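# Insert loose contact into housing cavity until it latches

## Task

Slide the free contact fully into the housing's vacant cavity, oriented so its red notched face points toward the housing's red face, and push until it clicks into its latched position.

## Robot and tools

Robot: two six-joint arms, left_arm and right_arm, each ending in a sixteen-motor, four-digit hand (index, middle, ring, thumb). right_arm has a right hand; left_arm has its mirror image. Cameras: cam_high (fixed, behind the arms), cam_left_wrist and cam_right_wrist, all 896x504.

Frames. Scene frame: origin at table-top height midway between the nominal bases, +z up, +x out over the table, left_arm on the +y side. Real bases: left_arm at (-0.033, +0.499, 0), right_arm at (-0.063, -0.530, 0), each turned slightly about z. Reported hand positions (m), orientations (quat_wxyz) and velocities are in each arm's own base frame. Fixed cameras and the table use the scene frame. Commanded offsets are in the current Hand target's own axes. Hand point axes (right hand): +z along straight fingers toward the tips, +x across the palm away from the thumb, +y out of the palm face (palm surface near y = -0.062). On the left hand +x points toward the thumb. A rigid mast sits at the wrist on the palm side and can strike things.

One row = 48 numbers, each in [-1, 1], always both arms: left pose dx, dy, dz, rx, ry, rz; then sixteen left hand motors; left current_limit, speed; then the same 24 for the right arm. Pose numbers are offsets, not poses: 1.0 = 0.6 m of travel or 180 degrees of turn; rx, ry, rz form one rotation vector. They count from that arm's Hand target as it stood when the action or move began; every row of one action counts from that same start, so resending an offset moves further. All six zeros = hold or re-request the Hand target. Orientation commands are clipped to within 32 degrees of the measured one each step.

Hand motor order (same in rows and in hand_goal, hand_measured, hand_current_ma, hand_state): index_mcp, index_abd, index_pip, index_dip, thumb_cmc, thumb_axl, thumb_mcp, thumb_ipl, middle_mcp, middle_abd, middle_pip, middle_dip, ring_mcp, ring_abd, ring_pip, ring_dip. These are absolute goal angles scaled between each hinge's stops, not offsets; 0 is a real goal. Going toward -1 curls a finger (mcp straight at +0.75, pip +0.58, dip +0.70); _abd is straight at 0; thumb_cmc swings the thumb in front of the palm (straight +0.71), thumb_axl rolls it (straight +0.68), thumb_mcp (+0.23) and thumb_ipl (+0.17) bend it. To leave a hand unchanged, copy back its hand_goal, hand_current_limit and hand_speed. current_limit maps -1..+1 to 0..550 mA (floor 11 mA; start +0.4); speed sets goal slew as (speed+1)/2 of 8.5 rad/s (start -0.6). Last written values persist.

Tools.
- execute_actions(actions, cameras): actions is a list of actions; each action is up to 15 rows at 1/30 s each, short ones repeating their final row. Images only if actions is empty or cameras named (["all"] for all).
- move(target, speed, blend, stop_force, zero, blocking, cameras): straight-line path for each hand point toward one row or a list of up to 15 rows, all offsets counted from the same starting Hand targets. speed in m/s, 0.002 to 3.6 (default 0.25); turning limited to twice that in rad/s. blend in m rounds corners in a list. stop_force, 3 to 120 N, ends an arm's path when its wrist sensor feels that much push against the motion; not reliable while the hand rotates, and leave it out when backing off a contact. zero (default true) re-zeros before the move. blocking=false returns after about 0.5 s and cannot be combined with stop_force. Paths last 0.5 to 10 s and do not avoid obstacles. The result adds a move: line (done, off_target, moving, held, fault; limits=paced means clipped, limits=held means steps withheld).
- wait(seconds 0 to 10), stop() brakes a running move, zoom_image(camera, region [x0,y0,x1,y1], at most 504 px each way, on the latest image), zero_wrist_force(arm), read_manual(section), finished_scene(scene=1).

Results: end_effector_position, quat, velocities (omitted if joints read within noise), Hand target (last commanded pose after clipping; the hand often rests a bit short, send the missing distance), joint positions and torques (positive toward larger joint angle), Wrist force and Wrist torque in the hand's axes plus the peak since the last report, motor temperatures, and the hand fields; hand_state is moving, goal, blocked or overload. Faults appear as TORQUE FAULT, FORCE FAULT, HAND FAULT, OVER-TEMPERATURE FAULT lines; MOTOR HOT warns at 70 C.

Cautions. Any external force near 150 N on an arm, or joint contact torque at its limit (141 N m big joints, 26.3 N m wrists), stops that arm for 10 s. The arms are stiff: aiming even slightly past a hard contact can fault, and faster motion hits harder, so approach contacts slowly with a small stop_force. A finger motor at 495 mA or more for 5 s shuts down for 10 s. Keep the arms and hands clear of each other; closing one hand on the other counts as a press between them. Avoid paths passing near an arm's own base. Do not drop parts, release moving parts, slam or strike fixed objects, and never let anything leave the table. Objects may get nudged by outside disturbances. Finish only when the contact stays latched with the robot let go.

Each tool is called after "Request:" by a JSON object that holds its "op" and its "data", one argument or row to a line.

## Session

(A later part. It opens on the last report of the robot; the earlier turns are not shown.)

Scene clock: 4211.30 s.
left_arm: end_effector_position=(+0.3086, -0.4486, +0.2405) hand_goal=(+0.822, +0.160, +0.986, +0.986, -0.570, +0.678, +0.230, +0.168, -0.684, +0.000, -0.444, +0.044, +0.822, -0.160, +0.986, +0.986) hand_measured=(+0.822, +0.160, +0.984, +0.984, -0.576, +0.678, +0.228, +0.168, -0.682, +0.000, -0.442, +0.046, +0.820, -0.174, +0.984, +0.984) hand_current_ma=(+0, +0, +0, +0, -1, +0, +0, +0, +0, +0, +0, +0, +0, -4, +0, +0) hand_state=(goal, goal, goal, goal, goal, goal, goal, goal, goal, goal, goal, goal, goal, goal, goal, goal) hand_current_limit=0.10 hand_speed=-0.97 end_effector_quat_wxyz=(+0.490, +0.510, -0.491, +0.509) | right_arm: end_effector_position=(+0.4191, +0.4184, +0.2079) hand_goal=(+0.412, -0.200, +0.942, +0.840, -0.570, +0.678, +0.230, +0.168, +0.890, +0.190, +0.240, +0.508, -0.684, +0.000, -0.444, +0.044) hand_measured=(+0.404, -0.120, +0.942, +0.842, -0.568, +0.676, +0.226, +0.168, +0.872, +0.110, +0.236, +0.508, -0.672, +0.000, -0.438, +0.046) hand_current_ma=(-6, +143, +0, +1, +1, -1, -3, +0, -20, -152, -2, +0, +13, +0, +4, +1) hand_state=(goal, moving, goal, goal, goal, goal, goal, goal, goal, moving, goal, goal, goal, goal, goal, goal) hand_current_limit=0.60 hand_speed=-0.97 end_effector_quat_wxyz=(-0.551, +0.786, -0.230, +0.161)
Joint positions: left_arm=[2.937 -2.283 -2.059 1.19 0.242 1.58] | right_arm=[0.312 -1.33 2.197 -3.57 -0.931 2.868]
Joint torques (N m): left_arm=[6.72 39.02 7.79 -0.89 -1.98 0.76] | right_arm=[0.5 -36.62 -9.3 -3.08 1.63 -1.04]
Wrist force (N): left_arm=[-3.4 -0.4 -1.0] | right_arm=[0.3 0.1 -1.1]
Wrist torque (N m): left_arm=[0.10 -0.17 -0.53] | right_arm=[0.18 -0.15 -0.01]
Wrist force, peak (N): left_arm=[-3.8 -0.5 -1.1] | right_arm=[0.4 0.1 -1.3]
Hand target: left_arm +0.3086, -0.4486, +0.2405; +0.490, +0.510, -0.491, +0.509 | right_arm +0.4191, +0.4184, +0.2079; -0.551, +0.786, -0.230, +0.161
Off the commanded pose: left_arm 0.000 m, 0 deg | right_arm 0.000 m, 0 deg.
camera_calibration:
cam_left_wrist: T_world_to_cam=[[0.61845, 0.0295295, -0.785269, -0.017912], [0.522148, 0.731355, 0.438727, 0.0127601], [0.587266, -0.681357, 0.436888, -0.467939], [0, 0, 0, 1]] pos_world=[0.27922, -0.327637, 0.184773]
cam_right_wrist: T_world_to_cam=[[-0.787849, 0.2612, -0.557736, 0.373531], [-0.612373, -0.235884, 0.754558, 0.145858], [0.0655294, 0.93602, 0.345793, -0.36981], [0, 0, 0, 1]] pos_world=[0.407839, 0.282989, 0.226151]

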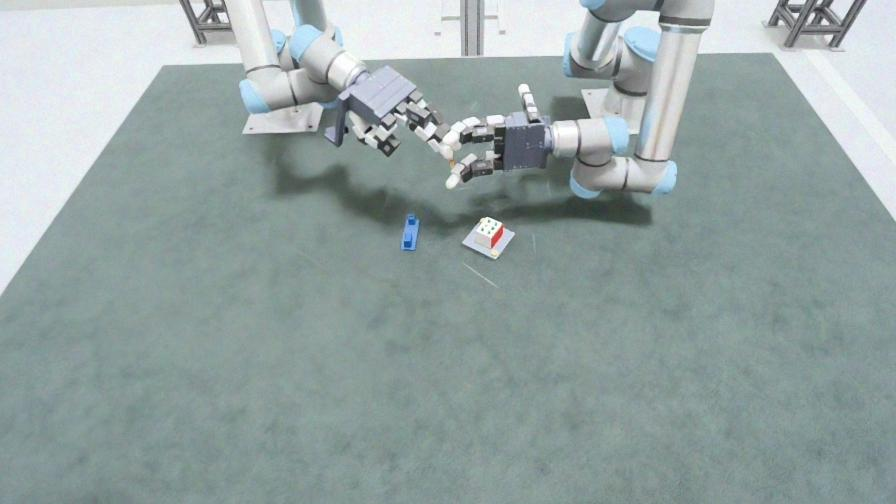

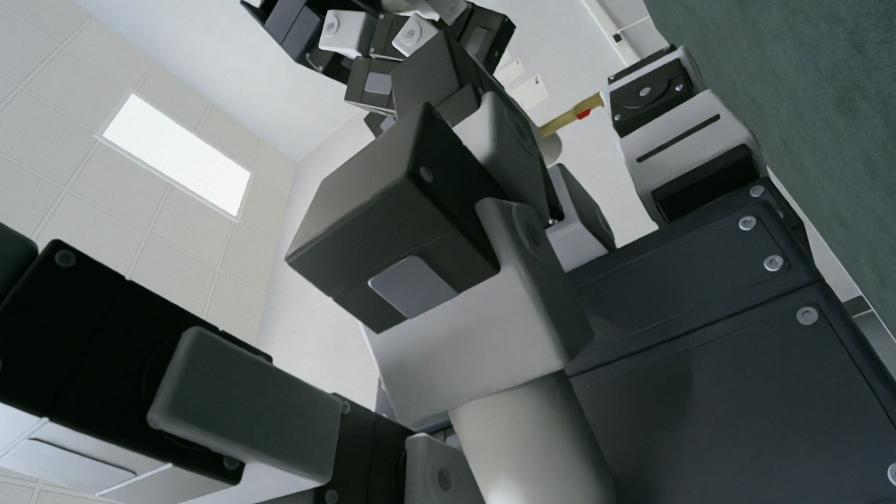

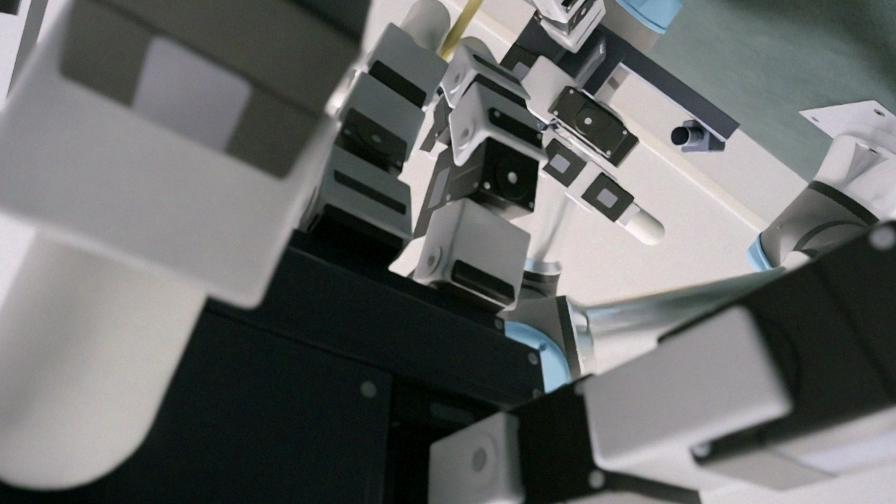

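Request:
{"op": "move", "data": {
  "target": [0,0,0,0,0,0,0.822,0.16,0.986,0.986,-0.571,0.678,0.23,0.168,-0.685,0,-0.445,0.043,0.822,-0.16,0.986,0.986,0.1,-0.97,0,0.0125,0.00456,0,0,0,0.411,-0.128,0.9416,0.8406,-0.571,0.678,0.23,0.168,0.8904,0.118,0.2409,0.5072,-0.685,0,-0.445,0.043,0.6,-0.97],
  "speed": 0.01,
  "stop_force": 3,
  "cameras": ["cam_high","cam_left_wrist"]
}}

Request:
{"op": "zoom_image", "data": {
  "camera": "cam_high",
  "region": [430, 125, 470, 185]
}}

Request:
{"op": "zoom_image", "data": {
  "camera": "cam_left_wrist",
  "region": [500, 50, 720, 220]
}}

Scene clock: 4258.60 s.
left_arm: end_effector_position=(+0.3086, -0.4486, +0.2405) hand_goal=(+0.822, +0.160, +0.986, +0.986, -0.570, +0.678, +0.230, +0.168, -0.684, +0.000, -0.444, +0.044, +0.822, -0.160, +0.986, +0.986) hand_measured=(+0.822, +0.160, +0.984, +0.984, -0.576, +0.678, +0.228, +0.168, -0.682, +0.000, -0.442, +0.046, +0.820, -0.174, +0.984, +0.984) hand_current_ma=(+0, +0, +0, +0, -1, +0, +0, +0, +0, +0, +0, +0, +0, -4, +0, +0) hand_state=(goal, goal, goal, goal, goal, goal, goal, goal, goal, goal, goal, goal, goal, goal, goal, goal) hand_current_limit=0.10 hand_speed=-0.97 end_effector_quat_wxyz=(+0.490, +0.510, -0.491, +0.509) | right_arm: end_effector_position=(+0.4191, +0.4184, +0.1999) hand_goal=(+0.412, -0.128, +0.942, +0.840, -0.570, +0.678, +0.230, +0.168, +0.890, +0.118, +0.240, +0.508, -0.684, +0.000, -0.444, +0.044) hand_measured=(+0.404, -0.116, +0.942, +0.842, -0.568, +0.676, +0.226, +0.168, +0.872, +0.106, +0.236, +0.508, -0.672, +0.000, -0.438, +0.046) hand_current_ma=(-6, +9, +0, +1, +1, -1, -3, +0, -20, -10, -2, +0, +13, +0, +4, +1) hand_state=(goal, goal, goal, goal, goal, goal, goal, goal, goal, goal, goal, goal, goal, goal, goal, goal) hand_current_limit=0.60 hand_speed=-0.97 end_effector_quat_wxyz=(-0.551, +0.786, -0.231, +0.161)
Joint positions: left_arm=[2.937 -2.283 -2.059 1.19 0.242 1.58] | right_arm=[0.312 -1.312 2.204 -3.594 -0.931 2.868]
Joint torques (N m): left_arm=[6.35 39.72 7.55 -0.82 -1.92 0.83] | right_arm=[8.82 -35.84 -17.25 -0.22 0.07 -0.73]
Wrist force (N): left_arm=[-3.6 -0.5 -1.1] | right_arm=[0.2 -0.2 -0.9]
Wrist torque (N m): left_arm=[0.08 -0.15 -0.53] | right_arm=[0.12 -0.14 -0.02]
Wrist force, peak (N): left_arm=[-3.7 -0.4 -1.2] | right_arm=[0.4 0.0 -1.2]
Hand target: left_arm +0.3086, -0.4486, +0.2405; +0.490, +0.510, -0.491, +0.509 | right_arm +0.4191, +0.4185, +0.1999; -0.551, +0.786, -0.230, +0.161
Off the commanded pose: left_arm 0.000 m, 0 deg | right_arm 0.000 m, 0 deg.
move: done
camera_calibration:
cam_left_wrist: T_world_to_cam=[[0.61845, 0.0295295, -0.785269, -0.017912], [0.522148, 0.731355, 0.438727, 0.0127601], [0.587266, -0.681357, 0.436888, -0.467939], [0, 0, 0, 1]] pos_world=[0.27922, -0.327637, 0.184773]
Images, in order (width x height): cam_high 896x504, cam_left_wrist 896x504.

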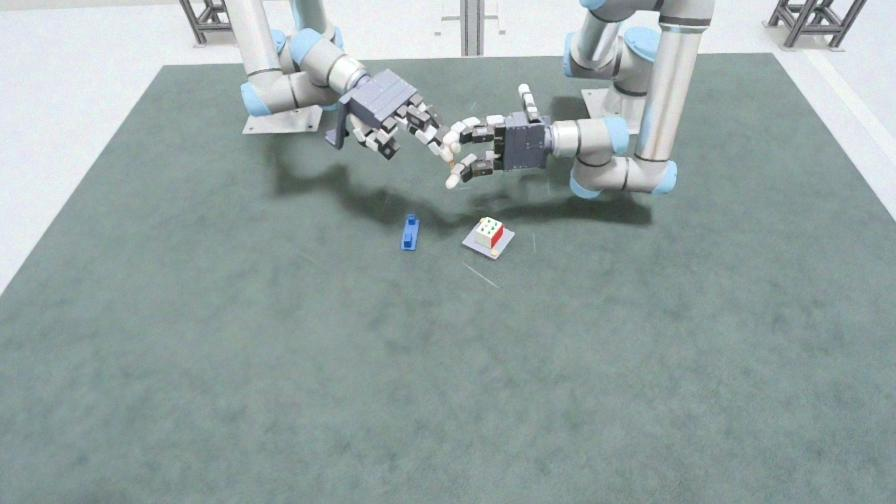

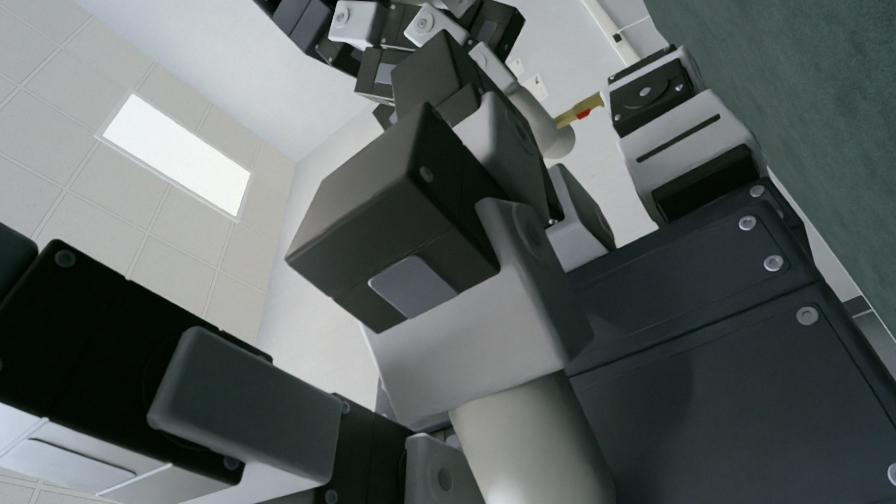

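Scaled by 8.400 from the camera's 896x504 image, which has a finer 1280x720 frame.

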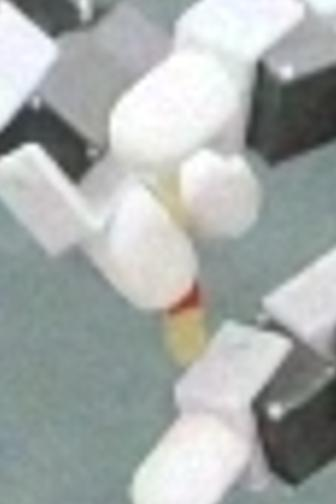

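Scaled by 2.291 from the camera's 896x504 image, which has a finer 1280x720 frame.

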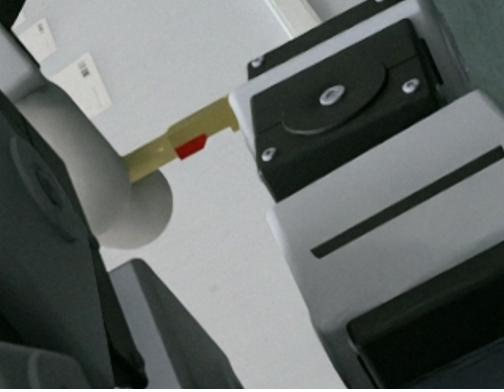

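Request:
{"op": "move", "data": {
  "target": [0,0.0060,0.0080,0,0,0,0.822,0.16,0.986,0.986,-0.571,0.678,0.23,0.168,-0.685,0,-0.445,0.043,0.822,-0.16,0.986,0.986,0.1,-0.97,0,0,0,0,0,0,0.411,-0.128,0.9416,0.8406,-0.571,0.678,0.23,0.168,0.8904,0.118,0.2409,0.5072,-0.685,0,-0.445,0.043,0.6,-0.97],
  "speed": 0.01,
  "stop_force": 4,
  "cameras": ["cam_high","cam_left_wrist"]
}}

Request:
{"op": "zoom_image", "data": {
  "camera": "cam_high",
  "region": [430, 125, 470, 185]
}}

Request:
{"op": "zoom_image", "data": {
  "camera": "cam_left_wrist",
  "region": [500, 50, 720, 220]
}}

Scene clock: 4270.33 s.
left_arm: end_effector_position=(+0.3052, -0.4535, +0.2405) hand_goal=(+0.822, +0.160, +0.986, +0.986, -0.570, +0.678, +0.230, +0.168, -0.684, +0.000, -0.444, +0.044, +0.822, -0.160, +0.986, +0.986) hand_measured=(+0.822, +0.160, +0.984, +0.984, -0.576, +0.678, +0.228, +0.168, -0.682, +0.000, -0.442, +0.046, +0.820, -0.174, +0.984, +0.984) hand_current_ma=(+0, +0, +0, +0, -1, +0, +0, +0, +0, +0, +0, +0, +0, -4, +0, +0) hand_state=(goal, goal, goal, goal, goal, goal, goal, goal, goal, goal, goal, goal, goal, goal, goal, goal) hand_current_limit=0.10 hand_speed=-0.97 end_effector_quat_wxyz=(+0.490, +0.510, -0.491, +0.509) | right_arm: end_effector_position=(+0.4191, +0.4185, +0.1999) hand_goal=(+0.412, -0.128, +0.942, +0.840, -0.570, +0.678, +0.230, +0.168, +0.890, +0.118, +0.240, +0.508, -0.684, +0.000, -0.444, +0.044) hand_measured=(+0.404, -0.116, +0.942, +0.842, -0.568, +0.676, +0.226, +0.168, +0.872, +0.106, +0.236, +0.508, -0.672, +0.000, -0.438, +0.046) hand_current_ma=(-6, +9, +0, +1, +1, -1, -3, +0, -20, -10, -2, +0, +13, +0, +4, +1) hand_state=(goal, goal, goal, goal, goal, goal, goal, goal, goal, goal, goal, goal, goal, goal, goal, goal) hand_current_limit=0.60 hand_speed=-0.97 end_effector_quat_wxyz=(-0.551, +0.786, -0.230, +0.161)
Joint positions: left_arm=[2.924 -2.282 -2.06 1.192 0.255 1.579] | right_arm=[0.312 -1.312 2.204 -3.594 -0.931 2.868]
Joint torques (N m): left_arm=[9.42 46.75 6.31 0.85 -2.1 -1.37] | right_arm=[7.92 -37.62 -20.45 -0.29 -0.79 0.73]
Wrist force (N): left_arm=[-3.6 -0.3 -0.9] | right_arm=[0.3 0.0 -0.9]
Wrist torque (N m): left_arm=[0.10 -0.15 -0.50] | right_arm=[0.15 -0.14 -0.01]
Wrist force, peak (N): left_arm=[-3.9 -0.5 -1.0] | right_arm=[0.5 0.3 -1.1]
Hand target: left_arm +0.3052, -0.4535, +0.2405; +0.490, +0.510, -0.491, +0.509 | right_arm +0.4191, +0.4185, +0.1999; -0.551, +0.786, -0.230, +0.161
Off the commanded pose: left_arm 0.000 m, 0 deg | right_arm 0.000 m, 0 deg.
move: done
camera_calibration:
cam_left_wrist: T_world_to_cam=[[0.61845, 0.0295295, -0.785269, -0.0155998], [0.522148, 0.731355, 0.438727, 0.0182444], [0.587266, -0.681357, 0.436888, -0.46929], [0, 0, 0, 1]] pos_world=[0.27572, -0.332637, 0.184773]
Images, in order (width x height): cam_high 896x504, cam_left_wrist 896x504.

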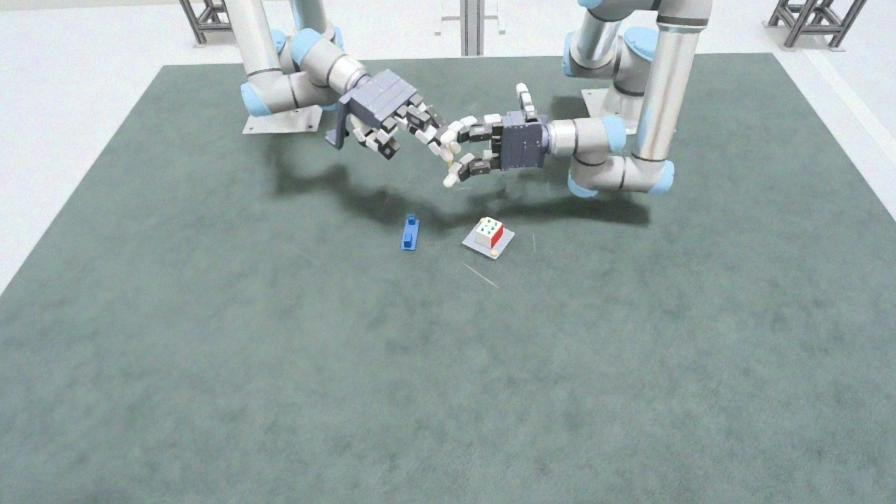

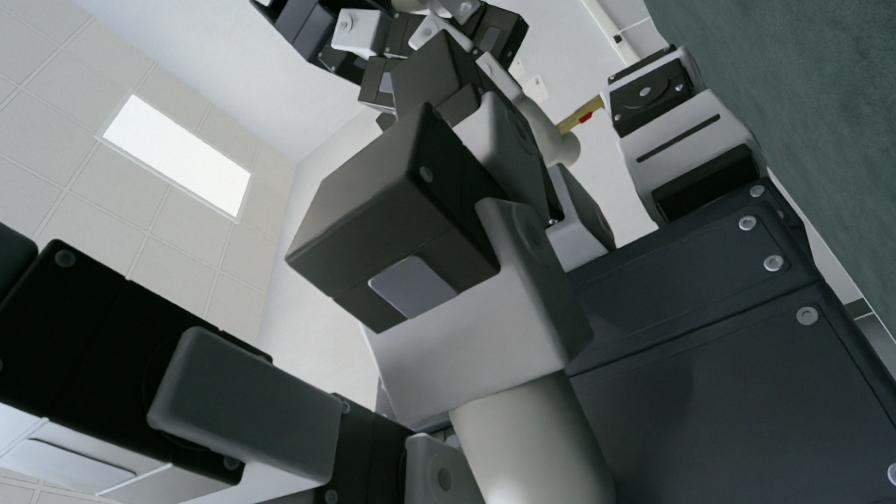

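Scaled by 8.400 from the camera's 896x504 image, which has a finer 1280x720 frame.

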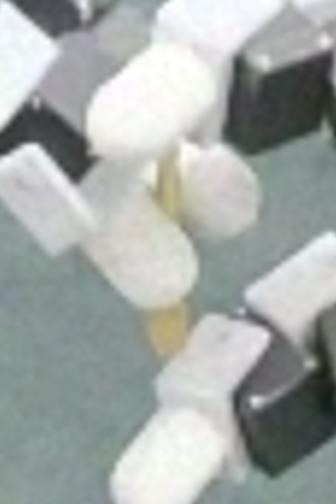

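Scaled by 2.291 from the camera's 896x504 image, which has a finer 1280x720 frame.

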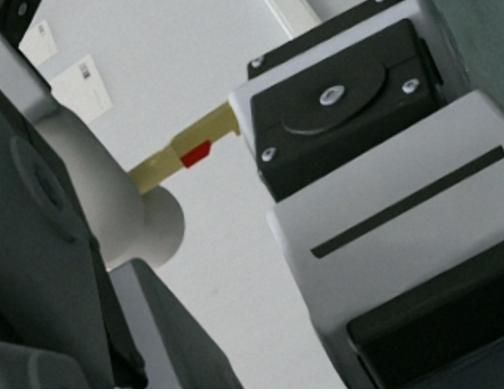

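Request:
{"op": "execute_actions", "data": {
  "actions": [
    [[0,0,0,0,0,0,0.822,0.0,0.986,0.986,-0.571,0.678,0.23,0.168,-0.685,0,-0.445,0.043,0.822,0.0,0.986,0.986,0.1,-0.98,0,0,0,0,0,0,0.411,-0.128,0.9416,0.8406,-0.571,0.678,0.23,0.168,0.8904,0.118,0.2409,0.5072,-0.685,0,-0.445,0.043,0.6,-0.97]],
    [[0,0,0,0,0,0,0.822,0.0,0.986,0.986,-0.571,0.678,0.23,0.168,-0.685,0,-0.445,0.043,0.822,0.0,0.986,0.986,0.1,-0.98,0,0,0,0,0,0,0.411,-0.128,0.9416,0.8406,-0.571,0.678,0.23,0.168,0.8904,0.118,0.2409,0.5072,-0.685,0,-0.445,0.043,0.6,-0.97]],
    [[0,0,0,0,0,0,0.822,0.0,0.986,0.986,-0.571,0.678,0.23,0.168,-0.685,0,-0.445,0.043,0.822,0.0,0.986,0.986,0.1,-0.98,0,0,0,0,0,0,0.411,-0.128,0.9416,0.8406,-0.571,0.678,0.23,0.168,0.8904,0.118,0.2409,0.5072,-0.685,0,-0.445,0.043,0.6,-0.97]]
  ],
  "cameras": ["cam_high","cam_left_wrist"]
}}

Request:
{"op": "zoom_image", "data": {
  "camera": "cam_high",
  "region": [430, 125, 470, 185]
}}

Request:
{"op": "zoom_image", "data": {
  "camera": "cam_left_wrist",
  "region": [500, 50, 720, 220]
}}

Scene clock: 4279.37 s.
left_arm: end_effector_position=(+0.3052, -0.4535, +0.2405) hand_goal=(+0.822, +0.000, +0.986, +0.986, -0.570, +0.678, +0.230, +0.168, -0.684, +0.000, -0.444, +0.044, +0.822, +0.000, +0.986, +0.986) hand_measured=(+0.822, +0.086, +0.984, +0.984, -0.576, +0.678, +0.228, +0.168, -0.682, +0.000, -0.442, +0.046, +0.820, -0.108, +0.984, +0.984) hand_current_ma=(+0, +58, +0, +0, -1, +0, +0, +0, +0, +0, +0, +0, +0, -101, +0, +0) hand_state=(goal, moving, goal, goal, goal, goal, goal, goal, goal, goal, goal, goal, goal, moving, goal, goal) hand_current_limit=0.10 hand_speed=-0.98 end_effector_quat_wxyz=(+0.490, +0.510, -0.491, +0.509) | right_arm: end_effector_position=(+0.4191, +0.4185, +0.1999) hand_goal=(+0.412, -0.128, +0.942, +0.840, -0.570, +0.678, +0.230, +0.168, +0.890, +0.118, +0.240, +0.508, -0.684, +0.000, -0.444, +0.044) hand_measured=(+0.404, -0.116, +0.942, +0.842, -0.568, +0.676, +0.226, +0.168, +0.872, +0.106, +0.236, +0.508, -0.672, +0.000, -0.438, +0.046) hand_current_ma=(-6, +9, +0, +1, +1, -1, -3, +0, -20, -10, -2, +0, +13, +0, +4, +1) hand_state=(goal, goal, goal, goal, goal, goal, goal, goal, goal, goal, goal, goal, goal, goal, goal, goal) hand_current_limit=0.60 hand_speed=-0.97 end_effector_quat_wxyz=(-0.551, +0.786, -0.230, +0.161)
Joint positions: left_arm=[2.924 -2.282 -2.06 1.192 0.255 1.579] | right_arm=[0.312 -1.312 2.204 -3.594 -0.931 2.868]
Joint torques (N m): left_arm=[9.97 40.55 10.82 -0.62 -2.09 0.24] | right_arm=[7.26 -37.48 -19.41 -0.07 -0.85 0.75]
Wrist force (N): left_arm=[-3.6 -0.3 -0.8] | right_arm=[0.1 0.2 -0.9]
Wrist torque (N m): left_arm=[0.10 -0.15 -0.50] | right_arm=[0.18 -0.13 -0.02]
Wrist force, peak (N): left_arm=[-3.9 -0.5 -0.9] | right_arm=[0.3 -0.1 -1.2]
Hand target: left_arm +0.3052, -0.4535, +0.2405; +0.490, +0.510, -0.491, +0.509 | right_arm +0.4191, +0.4185, +0.1999; -0.551, +0.786, -0.230, +0.161
Off the commanded pose: left_arm 0.000 m, 0 deg | right_arm 0.000 m, 0 deg.
camera_calibration:
cam_left_wrist: T_world_to_cam=[[0.61845, 0.0295295, -0.785269, -0.0155998], [0.522148, 0.731355, 0.438727, 0.0182444], [0.587266, -0.681357, 0.436888, -0.46929], [0, 0, 0, 1]] pos_world=[0.27572, -0.332637, 0.184773]
Images, in order (width x height): cam_high 896x504, cam_left_wrist 896x504.

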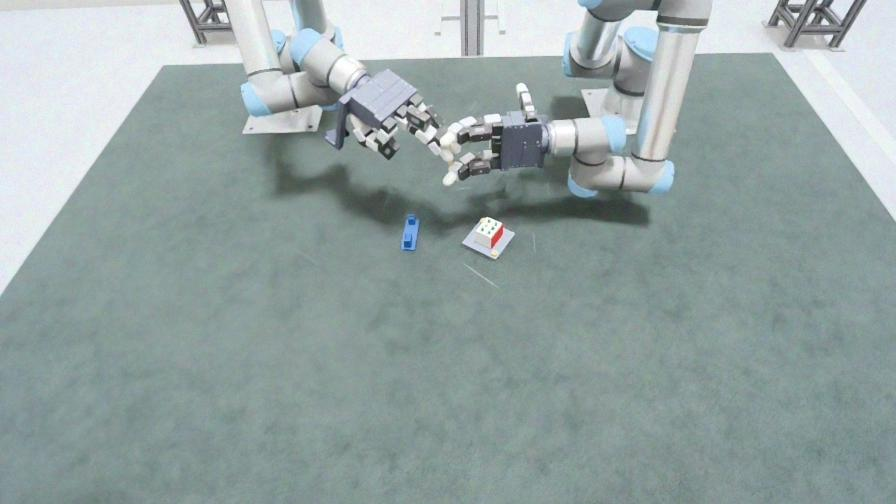

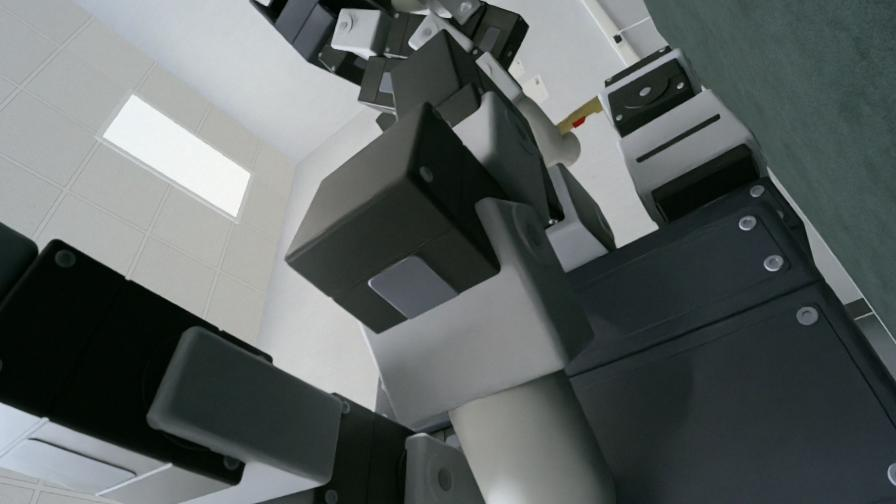

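Scaled by 8.400 from the camera's 896x504 image, which has a finer 1280x720 frame.

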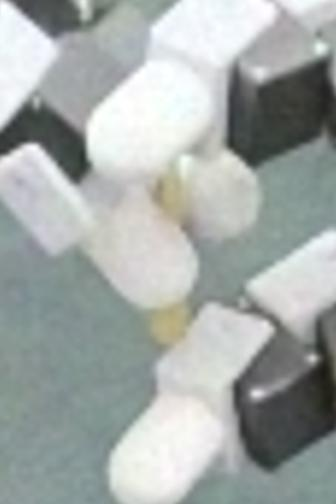

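Scaled by 2.291 from the camera's 896x504 image, which has a finer 1280x720 frame.

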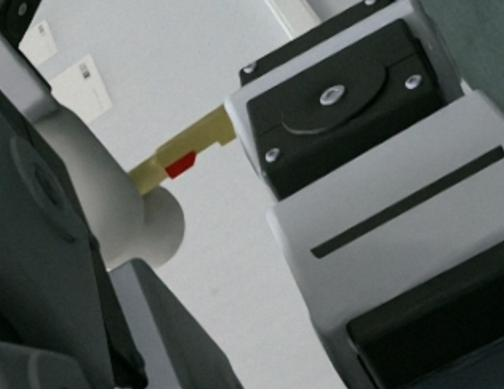

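Request:
{"op": "execute_actions", "data": {
  "actions": [
    [[0,0,0,0,0,0,0.822,-0.04,0.986,0.986,-0.571,0.678,0.23,0.168,-0.685,0,-0.445,0.043,0.822,0.025,0.986,0.986,0.1,-0.97,0,0,0,0,0,0,0.411,-0.115,0.9416,0.8406,-0.571,0.678,0.23,0.168,0.8904,0.105,0.2409,0.5072,-0.685,0,-0.445,0.043,0.6,-0.97]],
    [[0,0,0,0,0,0,0.822,-0.04,0.986,0.986,-0.571,0.678,0.23,0.168,-0.685,0,-0.445,0.043,0.822,0.025,0.986,0.986,0.1,-0.97,0,0,0,0,0,0,0.411,-0.1,0.9416,0.8406,-0.571,0.678,0.23,0.168,0.8904,0.09,0.2409,0.5072,-0.685,0,-0.445,0.043,0.6,-0.97]]
  ],
  "cameras": ["cam_high"]
}}

Request:
{"op": "zoom_image", "data": {
  "camera": "cam_high",
  "region": [430, 125, 470, 185]
}}

Scene clock: 4288.57 s.
left_arm: end_effector_position=(+0.3052, -0.4535, +0.2405) hand_goal=(+0.822, -0.040, +0.986, +0.986, -0.570, +0.678, +0.230, +0.168, -0.684, +0.000, -0.444, +0.044, +0.822, +0.026, +0.986, +0.986) hand_measured=(+0.822, +0.078, +0.984, +0.984, -0.576, +0.678, +0.228, +0.168, -0.682, +0.000, -0.442, +0.046, +0.820, -0.104, +0.984, +0.984) hand_current_ma=(+0, +189, +0, +0, -1, +0, +0, +0, +0, +0, +0, +0, +0, -226, +0, +0) hand_state=(goal, blocked, goal, goal, goal, goal, goal, goal, goal, goal, goal, goal, goal, blocked, goal, goal) hand_current_limit=0.10 hand_speed=-0.97 end_effector_quat_wxyz=(+0.490, +0.510, -0.491, +0.509) | right_arm: end_effector_position=(+0.4191, +0.4185, +0.1999) hand_goal=(+0.412, -0.100, +0.942, +0.840, -0.570, +0.678, +0.230, +0.168, +0.890, +0.090, +0.240, +0.508, -0.684, +0.000, -0.444, +0.044) hand_measured=(+0.404, -0.102, +0.942, +0.842, -0.568, +0.676, +0.226, +0.168, +0.872, +0.094, +0.236, +0.508, -0.672, +0.000, -0.438, +0.046) hand_current_ma=(-6, -1, +0, +1, +1, -1, -3, +0, -20, +1, -2, +0, +13, +0, +4, +1) hand_state=(goal, goal, goal, goal, goal, goal, goal, goal, goal, goal, goal, goal, goal, goal, goal, goal) hand_current_limit=0.60 hand_speed=-0.97 end_effector_quat_wxyz=(-0.551, +0.786, -0.230, +0.161)
Joint positions: left_arm=[2.924 -2.282 -2.06 1.192 0.255 1.579] | right_arm=[0.312 -1.312 2.204 -3.594 -0.931 2.868]
Joint torques (N m): left_arm=[10.75 35.46 11.22 -0.3 -1.98 0.94] | right_arm=[9.04 -38.04 -20.56 -0.42 -1.12 0.53]
Wrist force (N): left_arm=[-3.4 -0.6 -0.9] | right_arm=[0.3 -0.1 -1.0]
Wrist torque (N m): left_arm=[0.06 -0.17 -0.48] | right_arm=[0.15 -0.15 -0.01]
Wrist force, peak (N): left_arm=[-3.8 -0.5 -1.0] | right_arm=[0.5 0.1 -1.2]
Hand target: left_arm +0.3052, -0.4535, +0.2405; +0.490, +0.510, -0.491, +0.509 | right_arm +0.4191, +0.4185, +0.1999; -0.551, +0.786, -0.230, +0.161
Off the commanded pose: left_arm 0.000 m, 0 deg | right_arm 0.000 m, 0 deg.
Images, in order (width x height): cam_high 896x504.

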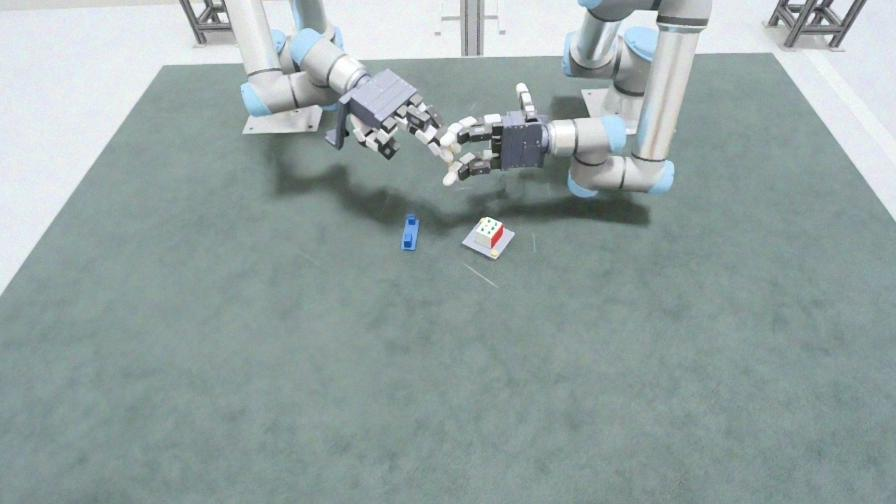

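Scaled by 8.400 from the camera's 896x504 image, which has a finer 1280x720 frame.

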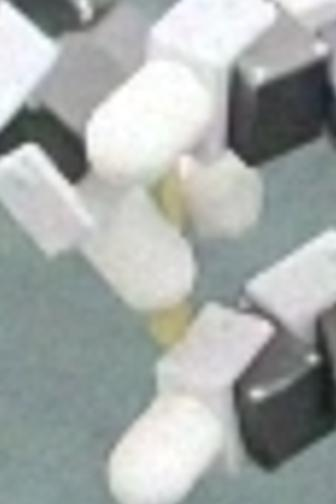

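Request:
{"op": "execute_actions", "data": {
  "actions": [
    [[0,0,0,0,0,0,0.822,-0.04,0.986,0.986,-0.571,0.678,0.23,0.168,-0.685,0,-0.445,0.043,0.822,0.025,0.986,0.986,0.1,-0.97,0,0,0,0,0,0,0.411,0.1,0.9416,0.8406,-0.571,0.678,0.23,0.168,0.8904,-0.1,0.2409,0.5072,-0.685,0,-0.445,0.043,0.4,-0.95]],
    [[0,0,0,0,0,0,0.822,-0.04,0.986,0.986,-0.571,0.678,0.23,0.168,-0.685,0,-0.445,0.043,0.822,0.025,0.986,0.986,0.1,-0.97,0,0,0,0,0,0,0.411,0.1,0.9416,0.8406,-0.571,0.678,0.23,0.168,0.8904,-0.1,0.2409,0.5072,-0.685,0,-0.445,0.043,0.4,-0.95]],
    [[0,0,0,0,0,0,0.822,-0.04,0.986,0.986,-0.571,0.678,0.23,0.168,-0.685,0,-0.445,0.043,0.822,0.025,0.986,0.986,0.1,-0.97,0,0,0,0,0,0,0.411,0.1,0.9416,0.8406,-0.571,0.678,0.23,0.168,0.8904,-0.1,0.2409,0.5072,-0.685,0,-0.445,0.043,0.4,-0.95]]
  ]
}}

Request:
{"op": "move", "data": {
  "target": [0,0,0,0,0,0,0.822,-0.04,0.986,0.986,-0.571,0.678,0.23,0.168,-0.685,0,-0.445,0.043,0.822,0.025,0.986,0.986,0.1,-0.97,0,0.0570,-0.1566,0,0,0,0.411,0.1,0.9416,0.8406,-0.571,0.678,0.23,0.168,0.8904,-0.1,0.2409,0.5072,-0.685,0,-0.445,0.043,0.4,-0.95],
  "speed": 0.04,
  "cameras": ["cam_high","cam_left_wrist","cam_right_wrist"]
}}

Request:
{"op": "zoom_image", "data": {
  "camera": "cam_high",
  "region": [430, 125, 470, 185]
}}

Request:
{"op": "zoom_image", "data": {
  "camera": "cam_left_wrist",
  "region": [500, 50, 720, 220]
}}

Scene clock: 4297.40 s.
left_arm: end_effector_position=(+0.3052, -0.4535, +0.2405) hand_goal=(+0.822, -0.040, +0.986, +0.986, -0.570, +0.678, +0.230, +0.168, -0.684, +0.000, -0.444, +0.044, +0.822, +0.026, +0.986, +0.986) hand_measured=(+0.822, +0.078, +0.984, +0.984, -0.576, +0.678, +0.228, +0.168, -0.682, +0.000, -0.442, +0.046, +0.820, -0.104, +0.984, +0.984) hand_current_ma=(+0, +189, +0, +0, -1, +0, +0, +0, +0, +0, +0, +0, +0, -226, +0, +0) hand_state=(goal, blocked, goal, goal, goal, goal, goal, goal, goal, goal, goal, goal, goal, blocked, goal, goal) hand_current_limit=0.10 hand_speed=-0.97 end_effector_quat_wxyz=(+0.490, +0.510, -0.491, +0.509) | right_arm: end_effector_position=(+0.4191, +0.4185, +0.1999) hand_goal=(+0.412, +0.100, +0.942, +0.840, -0.570, +0.678, +0.230, +0.168, +0.890, -0.100, +0.240, +0.508, -0.684, +0.000, -0.444, +0.044) hand_measured=(+0.404, +0.096, +0.942, +0.842, -0.568, +0.676, +0.226, +0.168, +0.872, -0.096, +0.236, +0.508, -0.672, +0.000, -0.438, +0.046) hand_current_ma=(-6, -1, +0, +1, +1, -1, -3, +0, -20, +1, -2, +0, +13, +0, +4, +1) hand_state=(goal, goal, goal, goal, goal, goal, goal, goal, goal, goal, goal, goal, goal, goal, goal, goal) hand_current_limit=0.40 hand_speed=-0.95 end_effector_quat_wxyz=(-0.551, +0.786, -0.230, +0.161)
Joint positions: left_arm=[2.924 -2.282 -2.06 1.192 0.255 1.579] | right_arm=[0.312 -1.312 2.204 -3.594 -0.931 2.868]
Joint torques (N m): left_arm=[11.11 35.84 12.38 -0.37 -2.02 1.04] | right_arm=[8.97 -37.52 -19.4 -0.35 -0.87 0.84]
Wrist force (N): left_arm=[-3.6 -0.4 -1.0] | right_arm=[0.4 -0.1 -0.8]
Wrist torque (N m): left_arm=[0.10 -0.15 -0.50] | right_arm=[0.14 -0.16 -0.01]
Wrist force, peak (N): left_arm=[-3.8 -0.3 -1.0] | right_arm=[0.4 -0.1 -1.2]
Hand target: left_arm +0.3052, -0.4535, +0.2405; +0.490, +0.510, -0.491, +0.509 | right_arm +0.4191, +0.4185, +0.1999; -0.551, +0.786, -0.230, +0.161
Off the commanded pose: left_arm 0.000 m, 0 deg | right_arm 0.000 m, 0 deg.

Scene clock: 4300.20 s.
left_arm: end_effector_position=(+0.3052, -0.4535, +0.2405) hand_goal=(+0.822, -0.040, +0.986, +0.986, -0.570, +0.678, +0.230, +0.168, -0.684, +0.000, -0.444, +0.044, +0.822, +0.026, +0.986, +0.986) hand_measured=(+0.822, +0.078, +0.984, +0.984, -0.576, +0.678, +0.228, +0.168, -0.682, +0.000, -0.442, +0.046, +0.820, -0.104, +0.984, +0.984) hand_current_ma=(+0, +189, +0, +0, -1, +0, +0, +0, +0, +0, +0, +0, +0, -226, +0, +0) hand_state=(goal, blocked, goal, goal, goal, goal, goal, goal, goal, goal, goal, goal, goal, blocked, goal, goal) hand_current_limit=0.10 hand_speed=-0.97 end_effector_quat_wxyz=(+0.490, +0.510, -0.491, +0.509) | right_arm: end_effector_position=(+0.3650, +0.3342, +0.1999) hand_goal=(+0.412, +0.100, +0.942, +0.840, -0.570, +0.678, +0.230, +0.168, +0.890, -0.100, +0.240, +0.508, -0.684, +0.000, -0.444, +0.044) hand_measured=(+0.404, +0.096, +0.942, +0.842, -0.568, +0.676, +0.226, +0.168, +0.872, -0.096, +0.236, +0.508, -0.672, +0.000, -0.438, +0.046) hand_current_ma=(-6, -1, +0, +1, +1, -1, -3, +0, -20, +1, -2, +0, +13, +0, +4, +1) hand_state=(goal, goal, goal, goal, goal, goal, goal, goal, goal, goal, goal, goal, goal, goal, goal, goal) hand_current_limit=0.40 hand_speed=-0.95 end_effector_quat_wxyz=(-0.551, +0.786, -0.230, +0.161) end_effector_velocity=(+0.002, +0.000, -0.001) end_effector_angular_velocity=(-0.001, +0.002, -0.003)
Joint positions: left_arm=[2.924 -2.282 -2.06 1.192 0.255 1.579] | right_arm=[0.108 -1.533 2.467 -3.551 -0.75 2.741]
Joint velocities: left_arm=[within noise] | right_arm=[0.002 0.006 -0.004 -0.003 -0.005 0.003]
Joint torques (N m): left_arm=[9.33 36.81 10.98 -0.23 -2.1 1.13] | right_arm=[8.38 -7.9 -19.53 -3.37 -1.22 0.99]
Wrist force (N): left_arm=[-3.3 -0.1 -0.9] | right_arm=[0.2 -0.1 -0.8]
Wrist torque (N m): left_arm=[0.13 -0.18 -0.49] | right_arm=[0.15 -0.14 0.06]
Wrist force, peak (N): left_arm=[-3.8 -0.3 -1.1] | right_arm=[0.1 -0.1 -1.4]
Hand target: left_arm +0.3052, -0.4535, +0.2405; +0.490, +0.510, -0.491, +0.509 | right_arm +0.3651, +0.3343, +0.1999; -0.551, +0.786, -0.230, +0.161
Off the commanded pose: left_arm 0.000 m, 0 deg | right_arm 0.000 m, 0 deg.
move: done
camera_calibration:
cam_left_wrist: T_world_to_cam=[[0.61845, 0.0295295, -0.785269, -0.0155998], [0.522148, 0.731355, 0.438727, 0.0182444], [0.587266, -0.681357, 0.436888, -0.46929], [0, 0, 0, 1]] pos_world=[0.27572, -0.332637, 0.184773]
cam_right_wrist: T_world_to_cam=[[-0.787887, 0.261113, -0.557722, 0.348516], [-0.612334, -0.235957, 0.754567, 0.0990158], [0.0654293, 0.936026, 0.345796, -0.284531], [0, 0, 0, 1]] pos_world=[0.353839, 0.198689, 0.218051]

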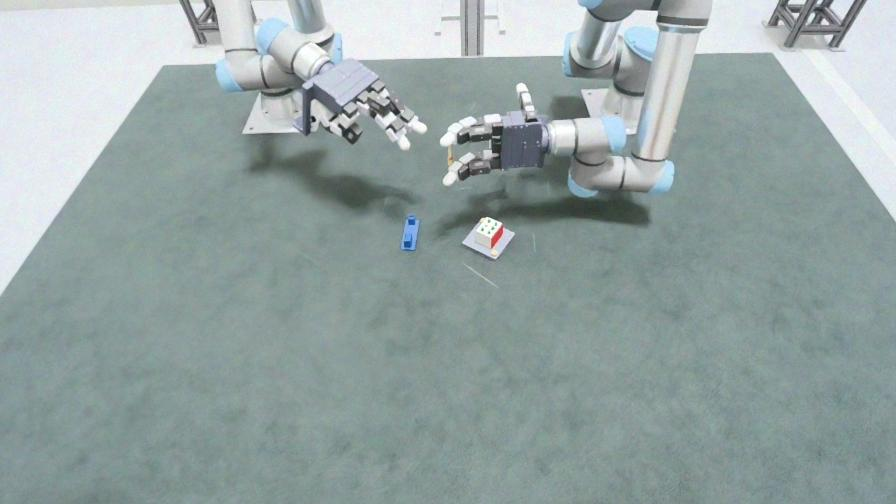

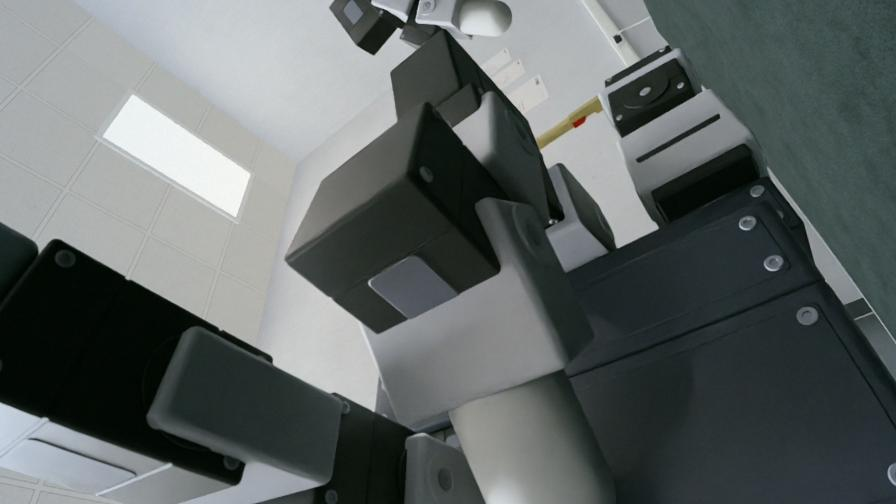

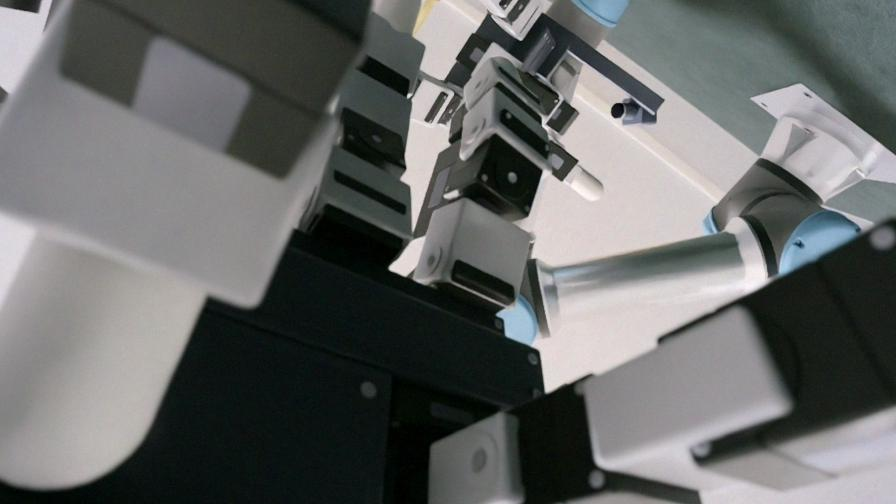

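Scaled by 8.400 from the camera's 896x504 image, which has a finer 1280x720 frame.

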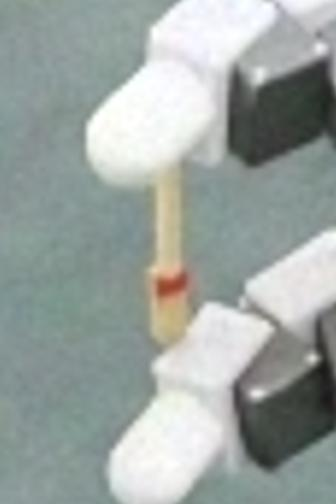

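Scaled by 2.291 from the camera's 896x504 image, which has a finer 1280x720 frame.

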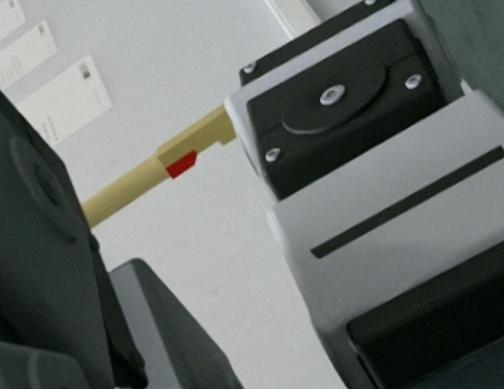

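Request:
{"op": "zoom_image", "data": {
  "camera": "cam_left_wrist",
  "region": [555, 90, 610, 140]
}}

Request:
{"op": "zoom_image", "data": {
  "camera": "cam_high",
  "region": [440, 140, 460, 170]
}}

Request:
{"op": "zoom_image", "data": {
  "camera": "cam_right_wrist",
  "region": [390, 0, 460, 60]
}}

Scaled by 9.164 from the camera's 896x504 image, which has a finer 1280x720 frame.

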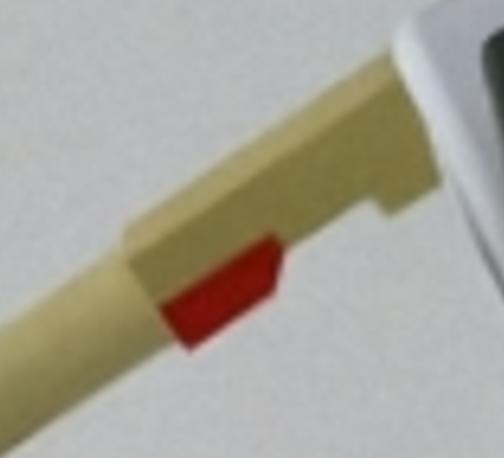

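Scaled by 16.800 from the camera's 896x504 image, which has a finer 1280x720 frame.

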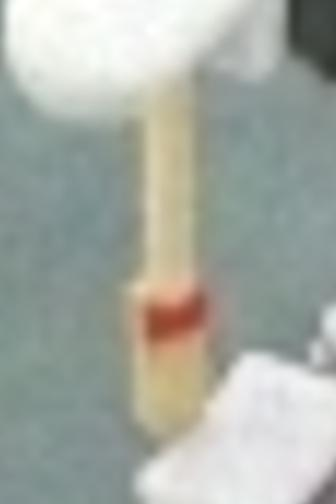

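Scaled by 7.200 from the camera's 896x504 image, which has a finer 1280x720 frame.

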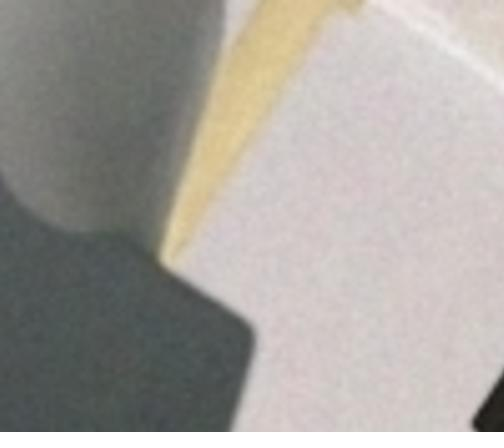

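Request:
{"op": "move", "data": {
  "target": [0,0,0,0,0,0,0.822,-0.04,0.986,0.986,-0.571,0.678,0.23,0.168,-0.685,0,-0.445,0.043,0.822,0.025,0.986,0.986,0.1,-0.97,-0.1491,0.0160,0.0339,0,0.0966,0.0352,0.754,-0.15,0.576,0.696,0.71,0.678,0.23,0.168,-0.685,0,-0.445,0.043,0.754,0.15,0.576,0.696,0.4,-0.7],
  "speed": 0.06,
  "cameras": ["cam_high","cam_left_wrist","cam_right_wrist"]
}}

Request:
{"op": "zoom_image", "data": {
  "camera": "cam_high",
  "region": [380, 100, 480, 190]
}}

Scene clock: 4384.47 s.
left_arm: end_effector_position=(+0.3052, -0.4535, +0.2405) hand_goal=(+0.822, -0.040, +0.986, +0.986, -0.570, +0.678, +0.230, +0.168, -0.684, +0.000, -0.444, +0.044, +0.822, +0.026, +0.986, +0.986) hand_measured=(+0.822, +0.078, +0.984, +0.984, -0.576, +0.678, +0.228, +0.168, -0.682, +0.000, -0.442, +0.046, +0.820, -0.104, +0.984, +0.984) hand_current_ma=(+0, +189, +0, +0, -1, +0, +0, +0, +0, +0, +0, +0, +0, -226, +0, +0) hand_state=(goal, blocked, goal, goal, goal, goal, goal, goal, goal, goal, goal, goal, goal, blocked, goal, goal) hand_current_limit=0.10 hand_speed=-0.97 end_effector_quat_wxyz=(+0.490, +0.510, -0.491, +0.509) | right_arm: end_effector_position=(+0.2983, +0.3960, +0.1839) hand_goal=(+0.754, -0.150, +0.576, +0.696, +0.710, +0.678, +0.230, +0.168, -0.684, +0.000, -0.444, +0.044, +0.754, +0.150, +0.576, +0.696) hand_measured=(+0.734, -0.146, +0.576, +0.698, +0.688, +0.676, +0.226, +0.168, -0.670, -0.004, -0.438, +0.048, +0.732, +0.146, +0.570, +0.694) hand_current_ma=(-26, +1, +0, +1, -27, -1, -3, +0, +15, -1, +3, +2, -28, -1, -4, -1) hand_state=(blocked, goal, goal, goal, blocked, goal, goal, goal, goal, goal, goal, goal, blocked, goal, goal, goal) hand_current_limit=0.40 hand_speed=-0.70 end_effector_quat_wxyz=(-0.518, +0.739, -0.354, +0.248)
Joint positions: left_arm=[2.924 -2.282 -2.06 1.192 0.255 1.579] | right_arm=[0.557 -1.466 2.498 -3.823 -1.458 3.101]
Joint torques (N m): left_arm=[7.86 35.73 11.55 -0.26 -2.05 1.14] | right_arm=[-5.26 -28.96 -5.69 -0.54 -0.04 -1.32]
Wrist force (N): left_arm=[-3.6 -0.5 -0.8] | right_arm=[0.3 -0.1 -0.6]
Wrist torque (N m): left_arm=[0.06 -0.14 -0.50] | right_arm=[0.10 -0.13 0.00]
Wrist force, peak (N): left_arm=[-3.8 -0.3 -0.8] | right_arm=[0.5 -0.5 -1.2]
Hand target: left_arm +0.3052, -0.4535, +0.2405; +0.490, +0.510, -0.491, +0.509 | right_arm +0.2983, +0.3959, +0.1839; -0.518, +0.739, -0.354, +0.248
Off the commanded pose: left_arm 0.000 m, 0 deg | right_arm 0.000 m, 0 deg.
move: done
camera_calibration:
cam_left_wrist: T_world_to_cam=[[0.61845, 0.0295295, -0.785269, -0.0155998], [0.522148, 0.731355, 0.438727, 0.0182444], [0.587266, -0.681357, 0.436888, -0.46929], [0, 0, 0, 1]] pos_world=[0.27572, -0.332637, 0.184773]
cam_right_wrist: T_world_to_cam=[[-0.664507, 0.497731, -0.557399, 0.140344], [-0.655319, -0.0296454, 0.754771, 0.0158993], [0.359149, 0.866824, 0.345872, -0.392695], [0, 0, 0, 1]] pos_world=[0.244715, 0.271015, 0.20205]

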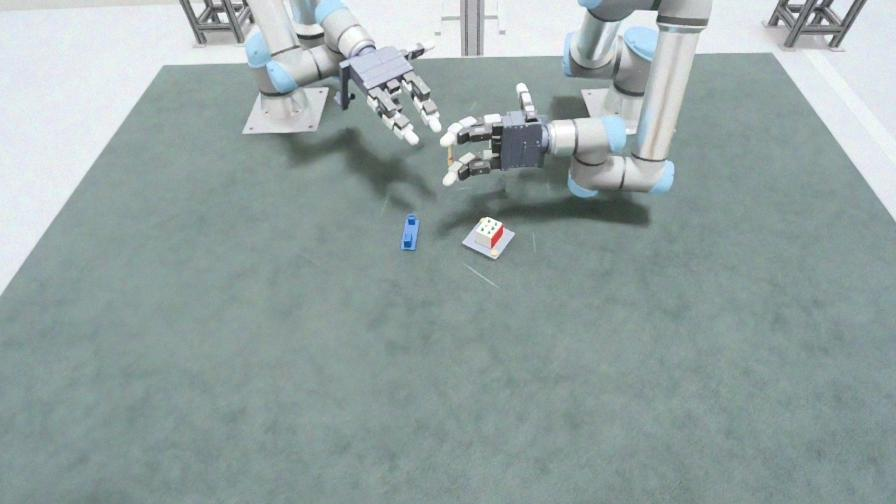

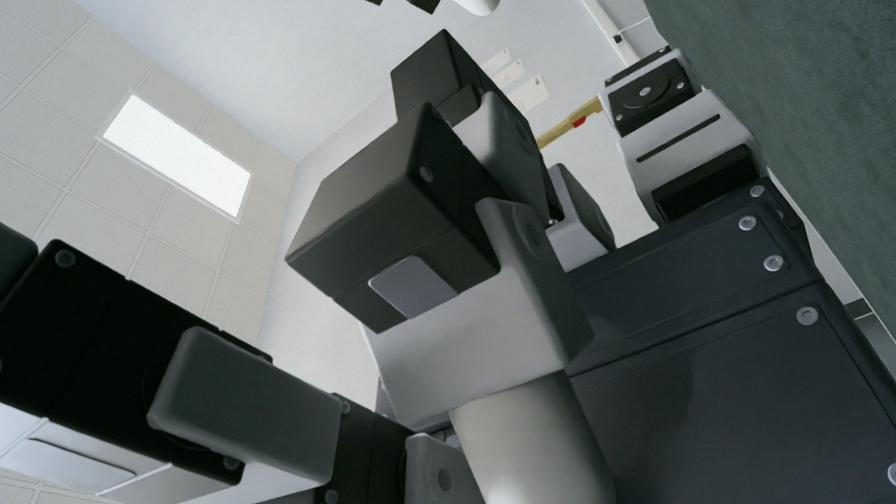

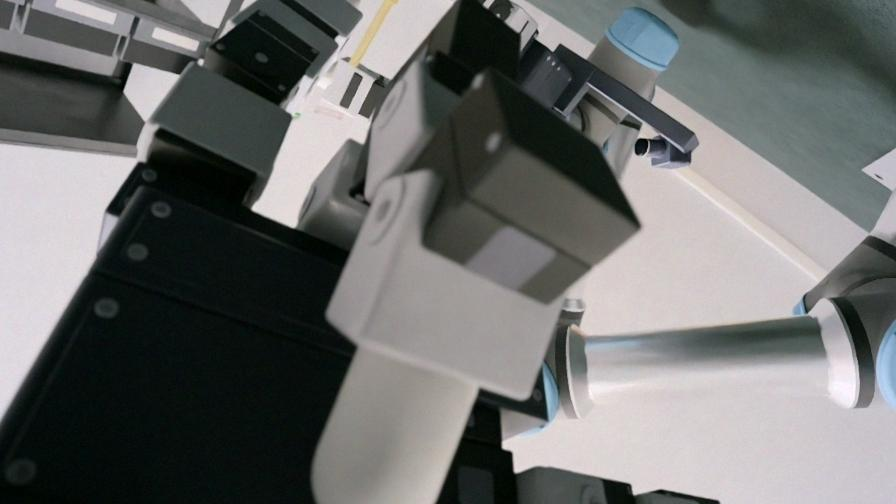

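Scaled by 5.040 from the camera's 896x504 image, which has a finer 1280x720 frame.

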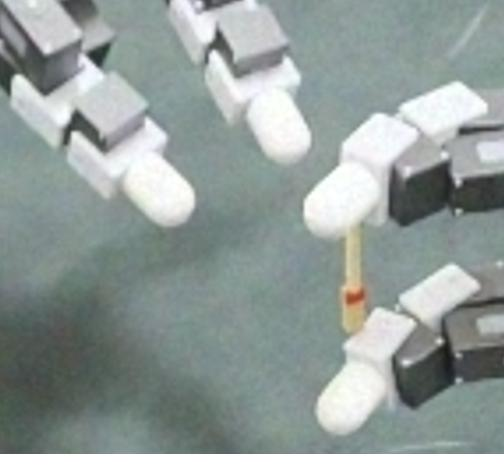

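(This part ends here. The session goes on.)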